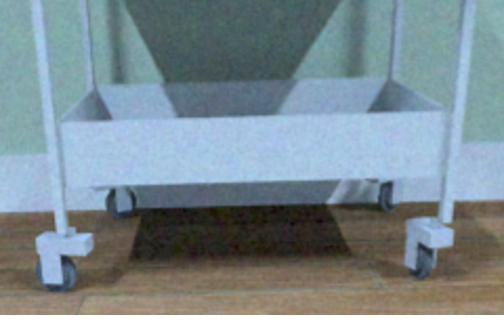

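Emit:
move --base '{"rotate_rad":-0.02,"strafe_m":0.03}' --joints '{"joint_2_rad":0.215,"joint_4_rad":-1.335,"joint_6_rad":-0.515}' --min_time_s 4.5 --cameras '["all"]'

Scene clock: 138.77 s.
move: done
base_odometry: x=-0.297 y=-0.350 heading=-3.001
base_tilt: forward=+0.3 right=-0.3
base_status: done
joint_positions: joint_1_rad=+0.008 joint_2_rad=+0.261 joint_3_rad=+3.136 joint_4_rad=-1.385 joint_5_rad=+0.009 joint_6_rad=-0.452 joint_7_rad=+1.574 hand_index_mcp=+0.526 hand_index_abd=-0.013 hand_index_pip=-0.466 hand_index_dip=-0.045 hand_middle_mcp=+0.425 hand_middle_abd=-0.006 hand_middle_pip=-0.570 hand_middle_dip=-0.099 hand_ring_mcp=+0.205 hand_ring_abd=+0.001 hand_ring_pip=-0.896 hand_ring_dip=-0.197 hand_thumb_cmc=-0.513 hand_thumb_axl=+0.676 hand_thumb_mcp=-0.052 hand_thumb_ipl=-0.239 hand_current_limit=+0.500 hand_speed=-0.850
joint_status: all done
hand_state: blocked,goal,blocked,blocked,blocked,goal,blocked,blocked,goal,goal,goal,goal,blocked,goal,blocked,blocked
index_mcp_current_ma: 293
index_abd_current_ma: -8
index_pip_current_ma: 389
index_dip_current_ma: 96
middle_mcp_current_ma: 382
middle_abd_current_ma: -2
middle_pip_current_ma: 412
middle_dip_current_ma: 252
ring_mcp_current_ma: 3
ring_abd_current_ma: 0
ring_pip_current_ma: 1
ring_dip_current_ma: 1
thumb_cmc_current_ma: 104
thumb_axl_current_ma: -1
thumb_mcp_current_ma: 412
thumb_ipl_current_ma: 179
hand_goal_index_mcp: 0.420
hand_goal_index_abd: 0.000
hand_goal_index_pip: -0.600
hand_goal_index_dip: -0.100
hand_goal_middle_mcp: 0.300
hand_goal_middle_abd: 0.000
hand_goal_middle_pip: -0.800
hand_goal_middle_dip: -0.200
hand_goal_ring_mcp: 0.200
hand_goal_ring_abd: 0.000
hand_goal_ring_pip: -0.900
hand_goal_ring_dip: -0.200
hand_goal_thumb_cmc: -0.570
hand_goal_thumb_axl: 0.678
hand_goal_thumb_mcp: -0.200
hand_goal_thumb_ipl: -0.300
motor_effort: joint_1_rad=+0(4) joint_2_rad=-29(37) joint_3_rad=+1(2) joint_4_rad=+21(22) joint_5_rad=+2(2) joint_6_rad=+10(12) joint_7_rad=+0(1)
hand_pose: x=+0.7900 y=-0.0874 z=+0.8941 quat_wxyz=(-0.005, -0.867, -0.002, -0.498) (m; base frame)
hand_target: x=+0.7746 y=-0.0891 z=+0.9332 quat_wxyz=(+0.008, -0.858, +0.025, -0.513) (m; base frame)
hand_status: not commanded
pictures: base_camera, wrist_camera
camera_calibration:
wrist_camera: T_world_to_cam=[[-0.396063, -0.62537, -0.672343, 0.894939], [-0.838077, 0.545383, -0.013586, 0.67776], [0.375181, 0.558095, -0.740115, 0.537721], [0, 0, 0, 1]] pos_world=[0.720725, -0.11007, 1.00889]

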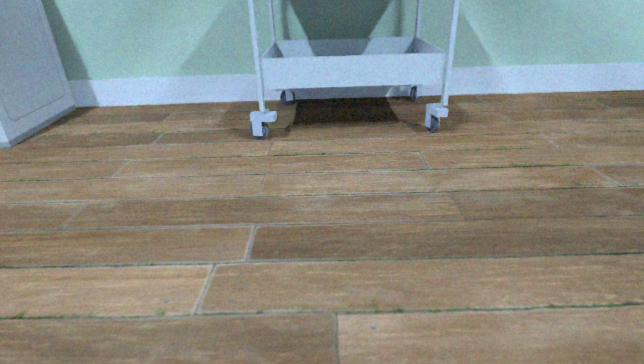

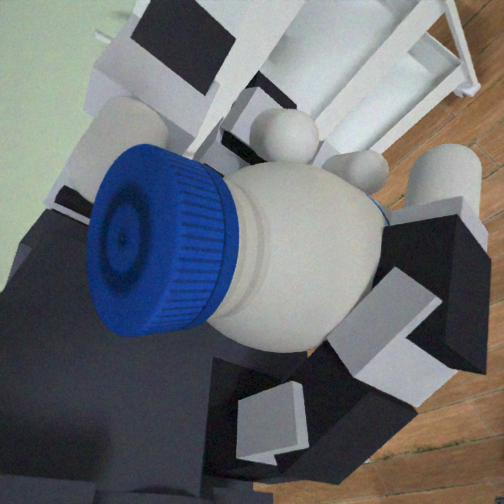

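Emit:
move --base '{"translate_m":0.504}' --speeds '{"translate_m":0.18}' --cameras '["all"]'

Scene clock: 143.00 s.
move: done
base_odometry: x=-0.796 y=-0.421 heading=-3.001
base_tilt: forward=+0.3 right=-0.3
base_status: done
joint_positions: joint_1_rad=+0.008 joint_2_rad=+0.252 joint_3_rad=+3.136 joint_4_rad=-1.384 joint_5_rad=+0.009 joint_6_rad=-0.456 joint_7_rad=+1.574 hand_index_mcp=+0.525 hand_index_abd=-0.013 hand_index_pip=-0.466 hand_index_dip=-0.045 hand_middle_mcp=+0.425 hand_middle_abd=-0.006 hand_middle_pip=-0.570 hand_middle_dip=-0.099 hand_ring_mcp=+0.205 hand_ring_abd=+0.001 hand_ring_pip=-0.896 hand_ring_dip=-0.197 hand_thumb_cmc=-0.513 hand_thumb_axl=+0.676 hand_thumb_mcp=-0.052 hand_thumb_ipl=-0.239 hand_current_limit=+0.500 hand_speed=-0.850
joint_status: not commanded
hand_state: blocked,goal,blocked,blocked,blocked,goal,blocked,blocked,goal,goal,goal,goal,blocked,goal,blocked,blocked
index_mcp_current_ma: 292
index_abd_current_ma: -8
index_pip_current_ma: 389
index_dip_current_ma: 96
middle_mcp_current_ma: 382
middle_abd_current_ma: -2
middle_pip_current_ma: 413
middle_dip_current_ma: 252
ring_mcp_current_ma: 3
ring_abd_current_ma: 0
ring_pip_current_ma: 1
ring_dip_current_ma: 1
thumb_cmc_current_ma: 104
thumb_axl_current_ma: -1
thumb_mcp_current_ma: 412
thumb_ipl_current_ma: 179
hand_goal_index_mcp: 0.420
hand_goal_index_abd: 0.000
hand_goal_index_pip: -0.600
hand_goal_index_dip: -0.100
hand_goal_middle_mcp: 0.300
hand_goal_middle_abd: 0.000
hand_goal_middle_pip: -0.800
hand_goal_middle_dip: -0.200
hand_goal_ring_mcp: 0.200
hand_goal_ring_abd: 0.000
hand_goal_ring_pip: -0.900
hand_goal_ring_dip: -0.200
hand_goal_thumb_cmc: -0.570
hand_goal_thumb_axl: 0.678
hand_goal_thumb_mcp: -0.200
hand_goal_thumb_ipl: -0.300
motor_effort: joint_1_rad=-1(2) joint_2_rad=-29(32) joint_3_rad=+1(1) joint_4_rad=+21(22) joint_5_rad=+1(2) joint_6_rad=+11(11) joint_7_rad=+1(2)
hand_pose: x=+0.7878 y=-0.0874 z=+0.8998 quat_wxyz=(-0.005, -0.865, -0.002, -0.501) (m; base frame)
hand_target: x=+0.7746 y=-0.0891 z=+0.9332 quat_wxyz=(+0.008, -0.858, +0.025, -0.513) (m; base frame)
hand_status: not commanded
pictures: base_camera, wrist_camera
camera_calibration:
wrist_camera: T_world_to_cam=[[-0.391796, -0.625393, -0.674818, 0.896762], [-0.83792, 0.545462, -0.0190193, 0.680727], [0.379982, 0.557991, -0.737739, 0.536903], [0, 0, 0, 1]] pos_world=[0.717729, -0.11007, 1.01419]

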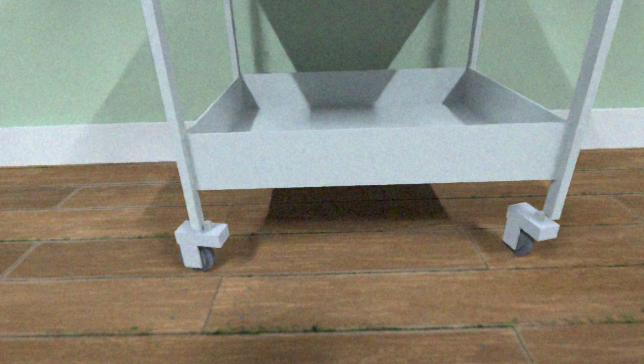

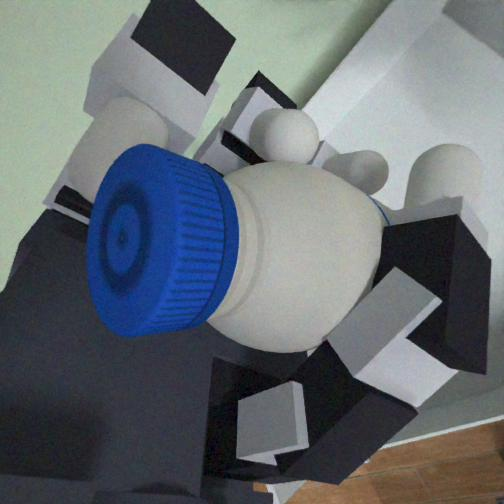

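Emit:
move --base '{"translate_m":0.02}' --speeds '{"translate_m":0.1}' --joints '{"joint_2_rad":0.315,"joint_4_rad":-1.605,"joint_6_rad":-0.07}' --min_time_s 3.5 --cameras '["wrist_camera"]'

Scene clock: 147.90 s.
move: done
base_odometry: x=-0.816 y=-0.424 heading=-3.001
base_tilt: forward=+0.3 right=-0.3
base_status: done
joint_positions: joint_1_rad=+0.008 joint_2_rad=+0.300 joint_3_rad=+3.136 joint_4_rad=-1.607 joint_5_rad=+0.009 joint_6_rad=-0.168 joint_7_rad=+1.574 hand_index_mcp=+0.525 hand_index_abd=-0.013 hand_index_pip=-0.466 hand_index_dip=-0.045 hand_middle_mcp=+0.425 hand_middle_abd=-0.006 hand_middle_pip=-0.570 hand_middle_dip=-0.099 hand_ring_mcp=+0.205 hand_ring_abd=+0.001 hand_ring_pip=-0.896 hand_ring_dip=-0.197 hand_thumb_cmc=-0.513 hand_thumb_axl=+0.676 hand_thumb_mcp=-0.052 hand_thumb_ipl=-0.239 hand_current_limit=+0.500 hand_speed=-0.850
joint_status: all done
hand_state: blocked,goal,blocked,blocked,blocked,goal,blocked,blocked,goal,goal,goal,goal,blocked,goal,blocked,blocked
index_mcp_current_ma: 292
index_abd_current_ma: -8
index_pip_current_ma: 389
index_dip_current_ma: 96
middle_mcp_current_ma: 382
middle_abd_current_ma: -2
middle_pip_current_ma: 412
middle_dip_current_ma: 252
ring_mcp_current_ma: 3
ring_abd_current_ma: 0
ring_pip_current_ma: 1
ring_dip_current_ma: 1
thumb_cmc_current_ma: 104
thumb_axl_current_ma: -1
thumb_mcp_current_ma: 413
thumb_ipl_current_ma: 179
hand_goal_index_mcp: 0.420
hand_goal_index_abd: 0.000
hand_goal_index_pip: -0.600
hand_goal_index_dip: -0.100
hand_goal_middle_mcp: 0.300
hand_goal_middle_abd: 0.000
hand_goal_middle_pip: -0.800
hand_goal_middle_dip: -0.200
hand_goal_ring_mcp: 0.200
hand_goal_ring_abd: 0.000
hand_goal_ring_pip: -0.900
hand_goal_ring_dip: -0.200
hand_goal_thumb_cmc: -0.570
hand_goal_thumb_axl: 0.678
hand_goal_thumb_mcp: -0.200
hand_goal_thumb_ipl: -0.300
motor_effort: joint_1_rad=-2(2) joint_2_rad=-30(35) joint_3_rad=+1(1) joint_4_rad=+20(23) joint_5_rad=+2(2) joint_6_rad=+11(12) joint_7_rad=+1(1)
hand_pose: x=+0.7932 y=-0.0866 z=+0.8153 quat_wxyz=(-0.004, -0.861, -0.003, -0.508) (m; base frame)
hand_target: x=+0.8086 y=-0.0875 z=+0.8273 quat_wxyz=(+0.011, -0.838, +0.023, -0.544) (m; base frame)
hand_status: not commanded
pictures: wrist_camera
camera_calibration:
wrist_camera: T_world_to_cam=[[-0.378826, -0.625831, -0.681782, 0.837656], [-0.838818, 0.543425, -0.0327471, 0.695014], [0.390992, 0.559486, -0.730822, 0.457762], [0, 0, 0, 1]] pos_world=[0.721335, -0.109568, 0.928401]

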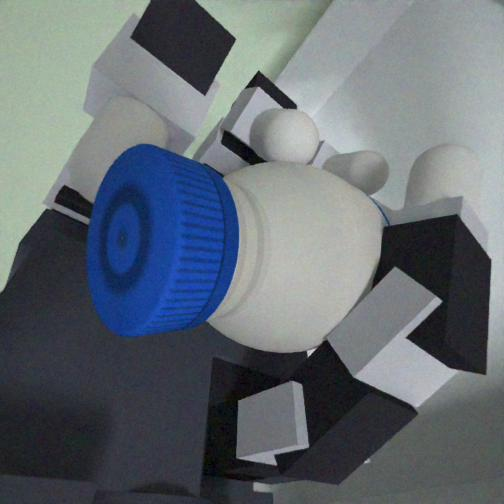

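Emit:
move --joints '{"joint_2_rad":0.345,"joint_4_rad":-1.664,"joint_6_rad":0.006}' --min_time_s 2.5

Emit:
move --joints '{"joint_2_rad":0.353,"joint_4_rad":-1.69,"joint_6_rad":0.04}' --min_time_s 2 --cameras '["wrist_camera"]'

Scene clock: 151.20 s.
move: done
base_odometry: x=-0.816 y=-0.424 heading=-3.001
base_tilt: forward=+0.3 right=-0.3
base_status: not commanded
joint_positions: joint_1_rad=+0.008 joint_2_rad=+0.328 joint_3_rad=+3.136 joint_4_rad=-1.664 joint_5_rad=+0.009 joint_6_rad=-0.091 joint_7_rad=+1.574 hand_index_mcp=+0.525 hand_index_abd=-0.013 hand_index_pip=-0.466 hand_index_dip=-0.045 hand_middle_mcp=+0.425 hand_middle_abd=-0.006 hand_middle_pip=-0.570 hand_middle_dip=-0.099 hand_ring_mcp=+0.205 hand_ring_abd=+0.001 hand_ring_pip=-0.896 hand_ring_dip=-0.197 hand_thumb_cmc=-0.513 hand_thumb_axl=+0.676 hand_thumb_mcp=-0.052 hand_thumb_ipl=-0.239 hand_current_limit=+0.500 hand_speed=-0.850
joint_status: all done
hand_state: blocked,goal,blocked,blocked,blocked,goal,blocked,blocked,goal,goal,goal,goal,blocked,goal,blocked,blocked
index_mcp_current_ma: 292
index_abd_current_ma: -8
index_pip_current_ma: 389
index_dip_current_ma: 96
middle_mcp_current_ma: 382
middle_abd_current_ma: -2
middle_pip_current_ma: 413
middle_dip_current_ma: 252
ring_mcp_current_ma: 3
ring_abd_current_ma: 0
ring_pip_current_ma: 1
ring_dip_current_ma: 1
thumb_cmc_current_ma: 104
thumb_axl_current_ma: -1
thumb_mcp_current_ma: 412
thumb_ipl_current_ma: 179
hand_goal_index_mcp: 0.420
hand_goal_index_abd: 0.000
hand_goal_index_pip: -0.600
hand_goal_index_dip: -0.100
hand_goal_middle_mcp: 0.300
hand_goal_middle_abd: 0.000
hand_goal_middle_pip: -0.800
hand_goal_middle_dip: -0.200
hand_goal_ring_mcp: 0.200
hand_goal_ring_abd: 0.000
hand_goal_ring_pip: -0.900
hand_goal_ring_dip: -0.200
hand_goal_thumb_cmc: -0.570
hand_goal_thumb_axl: 0.678
hand_goal_thumb_mcp: -0.200
hand_goal_thumb_ipl: -0.300
motor_effort: joint_1_rad=-1(2) joint_2_rad=-30(31) joint_3_rad=+1(1) joint_4_rad=+20(22) joint_5_rad=+1(2) joint_6_rad=+11(12) joint_7_rad=+1(2)
hand_pose: x=+0.7930 y=-0.0864 z=+0.7846 quat_wxyz=(-0.003, -0.863, -0.003, -0.505) (m; base frame)
hand_target: x=+0.8080 y=-0.0872 z=+0.7939 quat_wxyz=(+0.011, -0.842, +0.022, -0.539) (m; base frame)
hand_status: not commanded
pictures: none

Scene clock: 153.50 s.
move: done
base_odometry: x=-0.816 y=-0.424 heading=-3.001
base_tilt: forward=+0.3 right=-0.3
base_status: not commanded
joint_positions: joint_1_rad=+0.008 joint_2_rad=+0.335 joint_3_rad=+3.136 joint_4_rad=-1.690 joint_5_rad=+0.009 joint_6_rad=-0.057 joint_7_rad=+1.574 hand_index_mcp=+0.525 hand_index_abd=-0.013 hand_index_pip=-0.466 hand_index_dip=-0.045 hand_middle_mcp=+0.425 hand_middle_abd=-0.006 hand_middle_pip=-0.570 hand_middle_dip=-0.099 hand_ring_mcp=+0.205 hand_ring_abd=+0.001 hand_ring_pip=-0.896 hand_ring_dip=-0.197 hand_thumb_cmc=-0.513 hand_thumb_axl=+0.676 hand_thumb_mcp=-0.052 hand_thumb_ipl=-0.239 hand_current_limit=+0.500 hand_speed=-0.850
joint_status: all done
hand_state: blocked,goal,blocked,blocked,blocked,goal,blocked,blocked,goal,goal,goal,goal,blocked,goal,blocked,blocked
index_mcp_current_ma: 292
index_abd_current_ma: -8
index_pip_current_ma: 389
index_dip_current_ma: 96
middle_mcp_current_ma: 382
middle_abd_current_ma: -2
middle_pip_current_ma: 412
middle_dip_current_ma: 252
ring_mcp_current_ma: 3
ring_abd_current_ma: 0
ring_pip_current_ma: 1
ring_dip_current_ma: 1
thumb_cmc_current_ma: 104
thumb_axl_current_ma: -1
thumb_mcp_current_ma: 413
thumb_ipl_current_ma: 179
hand_goal_index_mcp: 0.420
hand_goal_index_abd: 0.000
hand_goal_index_pip: -0.600
hand_goal_index_dip: -0.100
hand_goal_middle_mcp: 0.300
hand_goal_middle_abd: 0.000
hand_goal_middle_pip: -0.800
hand_goal_middle_dip: -0.200
hand_goal_ring_mcp: 0.200
hand_goal_ring_abd: 0.000
hand_goal_ring_pip: -0.900
hand_goal_ring_dip: -0.200
hand_goal_thumb_cmc: -0.570
hand_goal_thumb_axl: 0.678
hand_goal_thumb_mcp: -0.200
hand_goal_thumb_ipl: -0.300
motor_effort: joint_1_rad=-1(1) joint_2_rad=-30(31) joint_3_rad=+1(1) joint_4_rad=+20(21) joint_5_rad=+2(2) joint_6_rad=+11(12) joint_7_rad=+1(2)
hand_pose: x=+0.7918 y=-0.0863 z=+0.7746 quat_wxyz=(-0.003, -0.863, -0.003, -0.505) (m; base frame)
hand_target: x=+0.8065 y=-0.0870 z=+0.7831 quat_wxyz=(+0.011, -0.842, +0.022, -0.539) (m; base frame)
hand_status: not commanded
pictures: wrist_camera
camera_calibration:
wrist_camera: T_world_to_cam=[[-0.383137, -0.625793, -0.679404, 0.811142], [-0.839546, 0.542647, -0.0263813, 0.687865], [0.385186, 0.560284, -0.73329, 0.43497], [0, 0, 0, 1]] pos_world=[0.720729, -0.109367, 0.888199]

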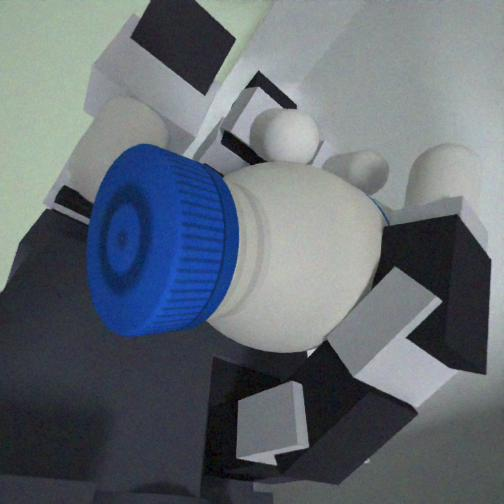

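Emit:
move --joints '{"joint_2_rad":0.359,"joint_4_rad":-1.711,"joint_6_rad":0.067}' --min_time_s 1.5

Emit:
move --joints '{"joint_2_rad":0.365,"joint_4_rad":-1.732,"joint_6_rad":0.094}' --min_time_s 1.5

Scene clock: 155.57 s.
move: done
base_odometry: x=-0.816 y=-0.424 heading=-3.001
base_tilt: forward=+0.3 right=-0.2
base_status: not commanded
joint_positions: joint_1_rad=+0.008 joint_2_rad=+0.341 joint_3_rad=+3.136 joint_4_rad=-1.711 joint_5_rad=+0.009 joint_6_rad=-0.030 joint_7_rad=+1.574 hand_index_mcp=+0.525 hand_index_abd=-0.013 hand_index_pip=-0.466 hand_index_dip=-0.045 hand_middle_mcp=+0.425 hand_middle_abd=-0.006 hand_middle_pip=-0.570 hand_middle_dip=-0.099 hand_ring_mcp=+0.205 hand_ring_abd=+0.001 hand_ring_pip=-0.896 hand_ring_dip=-0.197 hand_thumb_cmc=-0.513 hand_thumb_axl=+0.676 hand_thumb_mcp=-0.052 hand_thumb_ipl=-0.239 hand_current_limit=+0.500 hand_speed=-0.850
joint_status: all done
hand_state: blocked,goal,blocked,blocked,blocked,goal,blocked,blocked,goal,goal,goal,goal,blocked,goal,blocked,blocked
index_mcp_current_ma: 292
index_abd_current_ma: -8
index_pip_current_ma: 389
index_dip_current_ma: 96
middle_mcp_current_ma: 382
middle_abd_current_ma: -2
middle_pip_current_ma: 412
middle_dip_current_ma: 252
ring_mcp_current_ma: 3
ring_abd_current_ma: 0
ring_pip_current_ma: 1
ring_dip_current_ma: 1
thumb_cmc_current_ma: 104
thumb_axl_current_ma: -1
thumb_mcp_current_ma: 413
thumb_ipl_current_ma: 179
hand_goal_index_mcp: 0.420
hand_goal_index_abd: 0.000
hand_goal_index_pip: -0.600
hand_goal_index_dip: -0.100
hand_goal_middle_mcp: 0.300
hand_goal_middle_abd: 0.000
hand_goal_middle_pip: -0.800
hand_goal_middle_dip: -0.200
hand_goal_ring_mcp: 0.200
hand_goal_ring_abd: 0.000
hand_goal_ring_pip: -0.900
hand_goal_ring_dip: -0.200
hand_goal_thumb_cmc: -0.570
hand_goal_thumb_axl: 0.678
hand_goal_thumb_mcp: -0.200
hand_goal_thumb_ipl: -0.300
motor_effort: joint_1_rad=+0(1) joint_2_rad=-30(31) joint_3_rad=+1(1) joint_4_rad=+20(21) joint_5_rad=+1(2) joint_6_rad=+11(12) joint_7_rad=+1(1)
hand_pose: x=+0.7905 y=-0.0862 z=+0.7667 quat_wxyz=(-0.003, -0.863, -0.003, -0.506) (m; base frame)
hand_target: x=+0.8049 y=-0.0869 z=+0.7747 quat_wxyz=(+0.012, -0.842, +0.022, -0.539) (m; base frame)
hand_status: not commanded
pictures: none

Scene clock: 157.37 s.
move: done
base_odometry: x=-0.816 y=-0.424 heading=-3.001
base_tilt: forward=+0.3 right=-0.3
base_status: not commanded
joint_positions: joint_1_rad=+0.008 joint_2_rad=+0.341 joint_3_rad=+3.136 joint_4_rad=-1.726 joint_5_rad=+0.009 joint_6_rad=+0.003 joint_7_rad=+1.574 hand_index_mcp=+0.525 hand_index_abd=-0.013 hand_index_pip=-0.466 hand_index_dip=-0.045 hand_middle_mcp=+0.425 hand_middle_abd=-0.006 hand_middle_pip=-0.570 hand_middle_dip=-0.099 hand_ring_mcp=+0.205 hand_ring_abd=+0.001 hand_ring_pip=-0.896 hand_ring_dip=-0.197 hand_thumb_cmc=-0.513 hand_thumb_axl=+0.676 hand_thumb_mcp=-0.052 hand_thumb_ipl=-0.239 hand_current_limit=+0.500 hand_speed=-0.850
joint_status: all done
hand_state: blocked,goal,blocked,blocked,blocked,goal,blocked,blocked,goal,goal,goal,goal,blocked,goal,blocked,blocked
index_mcp_current_ma: 291
index_abd_current_ma: -8
index_pip_current_ma: 389
index_dip_current_ma: 96
middle_mcp_current_ma: 382
middle_abd_current_ma: -2
middle_pip_current_ma: 412
middle_dip_current_ma: 252
ring_mcp_current_ma: 3
ring_abd_current_ma: 0
ring_pip_current_ma: 1
ring_dip_current_ma: 1
thumb_cmc_current_ma: 104
thumb_axl_current_ma: -1
thumb_mcp_current_ma: 413
thumb_ipl_current_ma: 179
hand_goal_index_mcp: 0.420
hand_goal_index_abd: 0.000
hand_goal_index_pip: -0.600
hand_goal_index_dip: -0.100
hand_goal_middle_mcp: 0.300
hand_goal_middle_abd: 0.000
hand_goal_middle_pip: -0.800
hand_goal_middle_dip: -0.200
hand_goal_ring_mcp: 0.200
hand_goal_ring_abd: 0.000
hand_goal_ring_pip: -0.900
hand_goal_ring_dip: -0.200
hand_goal_thumb_cmc: -0.570
hand_goal_thumb_axl: 0.678
hand_goal_thumb_mcp: -0.200
hand_goal_thumb_ipl: -0.300
motor_effort: joint_1_rad=-1(1) joint_2_rad=-29(31) joint_3_rad=+1(1) joint_4_rad=+18(20) joint_5_rad=+1(2) joint_6_rad=+10(11) joint_7_rad=+1(1)
hand_pose: x=+0.7912 y=-0.0862 z=+0.7669 quat_wxyz=(-0.003, -0.858, -0.003, -0.513) (m; base frame)
hand_target: x=+0.8031 y=-0.0868 z=+0.7664 quat_wxyz=(+0.012, -0.842, +0.022, -0.539) (m; base frame)
hand_status: not commanded
pictures: none

Emit:
move --joints '{"hand_speed":-0.92,"hand_thumb_mcp":0.08,"hand_thumb_ipl":-0.05,"hand_index_mcp":0.6,"hand_index_pip":-0.3,"hand_index_dip":0.05,"hand_middle_mcp":0.52,"hand_middle_pip":-0.4,"hand_middle_dip":0.0,"hand_ring_mcp":0.5,"hand_ring_pip":-0.5,"hand_ring_dip":0.0}' --cameras '["wrist_camera"]'

Scene clock: 159.67 s.
move: done
base_odometry: x=-0.816 y=-0.424 heading=-3.001
base_tilt: forward=+0.3 right=-0.3
base_status: not commanded
joint_positions: joint_1_rad=+0.008 joint_2_rad=+0.341 joint_3_rad=+3.136 joint_4_rad=-1.726 joint_5_rad=+0.009 joint_6_rad=+0.025 joint_7_rad=+1.574 hand_index_mcp=+0.599 hand_index_abd=+0.000 hand_index_pip=-0.302 hand_index_dip=+0.048 hand_middle_mcp=+0.519 hand_middle_abd=-0.001 hand_middle_pip=-0.402 hand_middle_dip=-0.003 hand_ring_mcp=+0.499 hand_ring_abd=+0.001 hand_ring_pip=-0.502 hand_ring_dip=-0.003 hand_thumb_cmc=-0.550 hand_thumb_axl=+0.679 hand_thumb_mcp=+0.074 hand_thumb_ipl=-0.053 hand_current_limit=+0.500 hand_speed=-0.920
joint_status: all done
hand_state: goal,goal,goal,goal,goal,goal,goal,goal,goal,goal,goal,goal,blocked,goal,goal,goal
index_mcp_current_ma: 0
index_abd_current_ma: 0
index_pip_current_ma: 0
index_dip_current_ma: -1
middle_mcp_current_ma: 0
middle_abd_current_ma: 0
middle_pip_current_ma: 0
middle_dip_current_ma: -1
ring_mcp_current_ma: 0
ring_abd_current_ma: 0
ring_pip_current_ma: 0
ring_dip_current_ma: -1
thumb_cmc_current_ma: 20
thumb_axl_current_ma: 0
thumb_mcp_current_ma: -4
thumb_ipl_current_ma: -1
hand_goal_index_mcp: 0.600
hand_goal_index_abd: 0.000
hand_goal_index_pip: -0.300
hand_goal_index_dip: 0.050
hand_goal_middle_mcp: 0.520
hand_goal_middle_abd: 0.000
hand_goal_middle_pip: -0.400
hand_goal_middle_dip: 0.000
hand_goal_ring_mcp: 0.500
hand_goal_ring_abd: 0.000
hand_goal_ring_pip: -0.500
hand_goal_ring_dip: 0.000
hand_goal_thumb_cmc: -0.570
hand_goal_thumb_axl: 0.678
hand_goal_thumb_mcp: 0.080
hand_goal_thumb_ipl: -0.050
motor_effort: joint_1_rad=-1(1) joint_2_rad=-25(29) joint_3_rad=+1(2) joint_4_rad=+15(19) joint_5_rad=+0(1) joint_6_rad=+8(10) joint_7_rad=+0(1)
hand_pose: x=+0.7947 y=-0.0861 z=+0.7723 quat_wxyz=(-0.003, -0.853, -0.003, -0.522) (m; base frame)
hand_target: x=+0.8031 y=-0.0868 z=+0.7664 quat_wxyz=(+0.012, -0.842, +0.022, -0.539) (m; base frame)
hand_status: not commanded
pictures: wrist_camera
camera_calibration:
wrist_camera: T_world_to_cam=[[-0.355314, -0.625765, -0.694385, 0.800267], [-0.838097, 0.542234, -0.0598, 0.714688], [0.41394, 0.560714, -0.717115, 0.396848], [0, 0, 0, 1]] pos_world=[0.719052, -0.109267, 0.883017]

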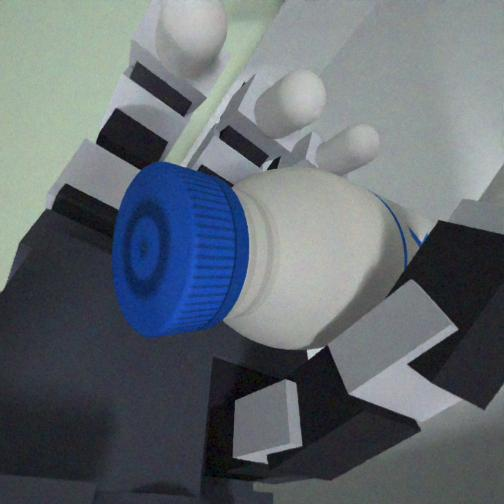

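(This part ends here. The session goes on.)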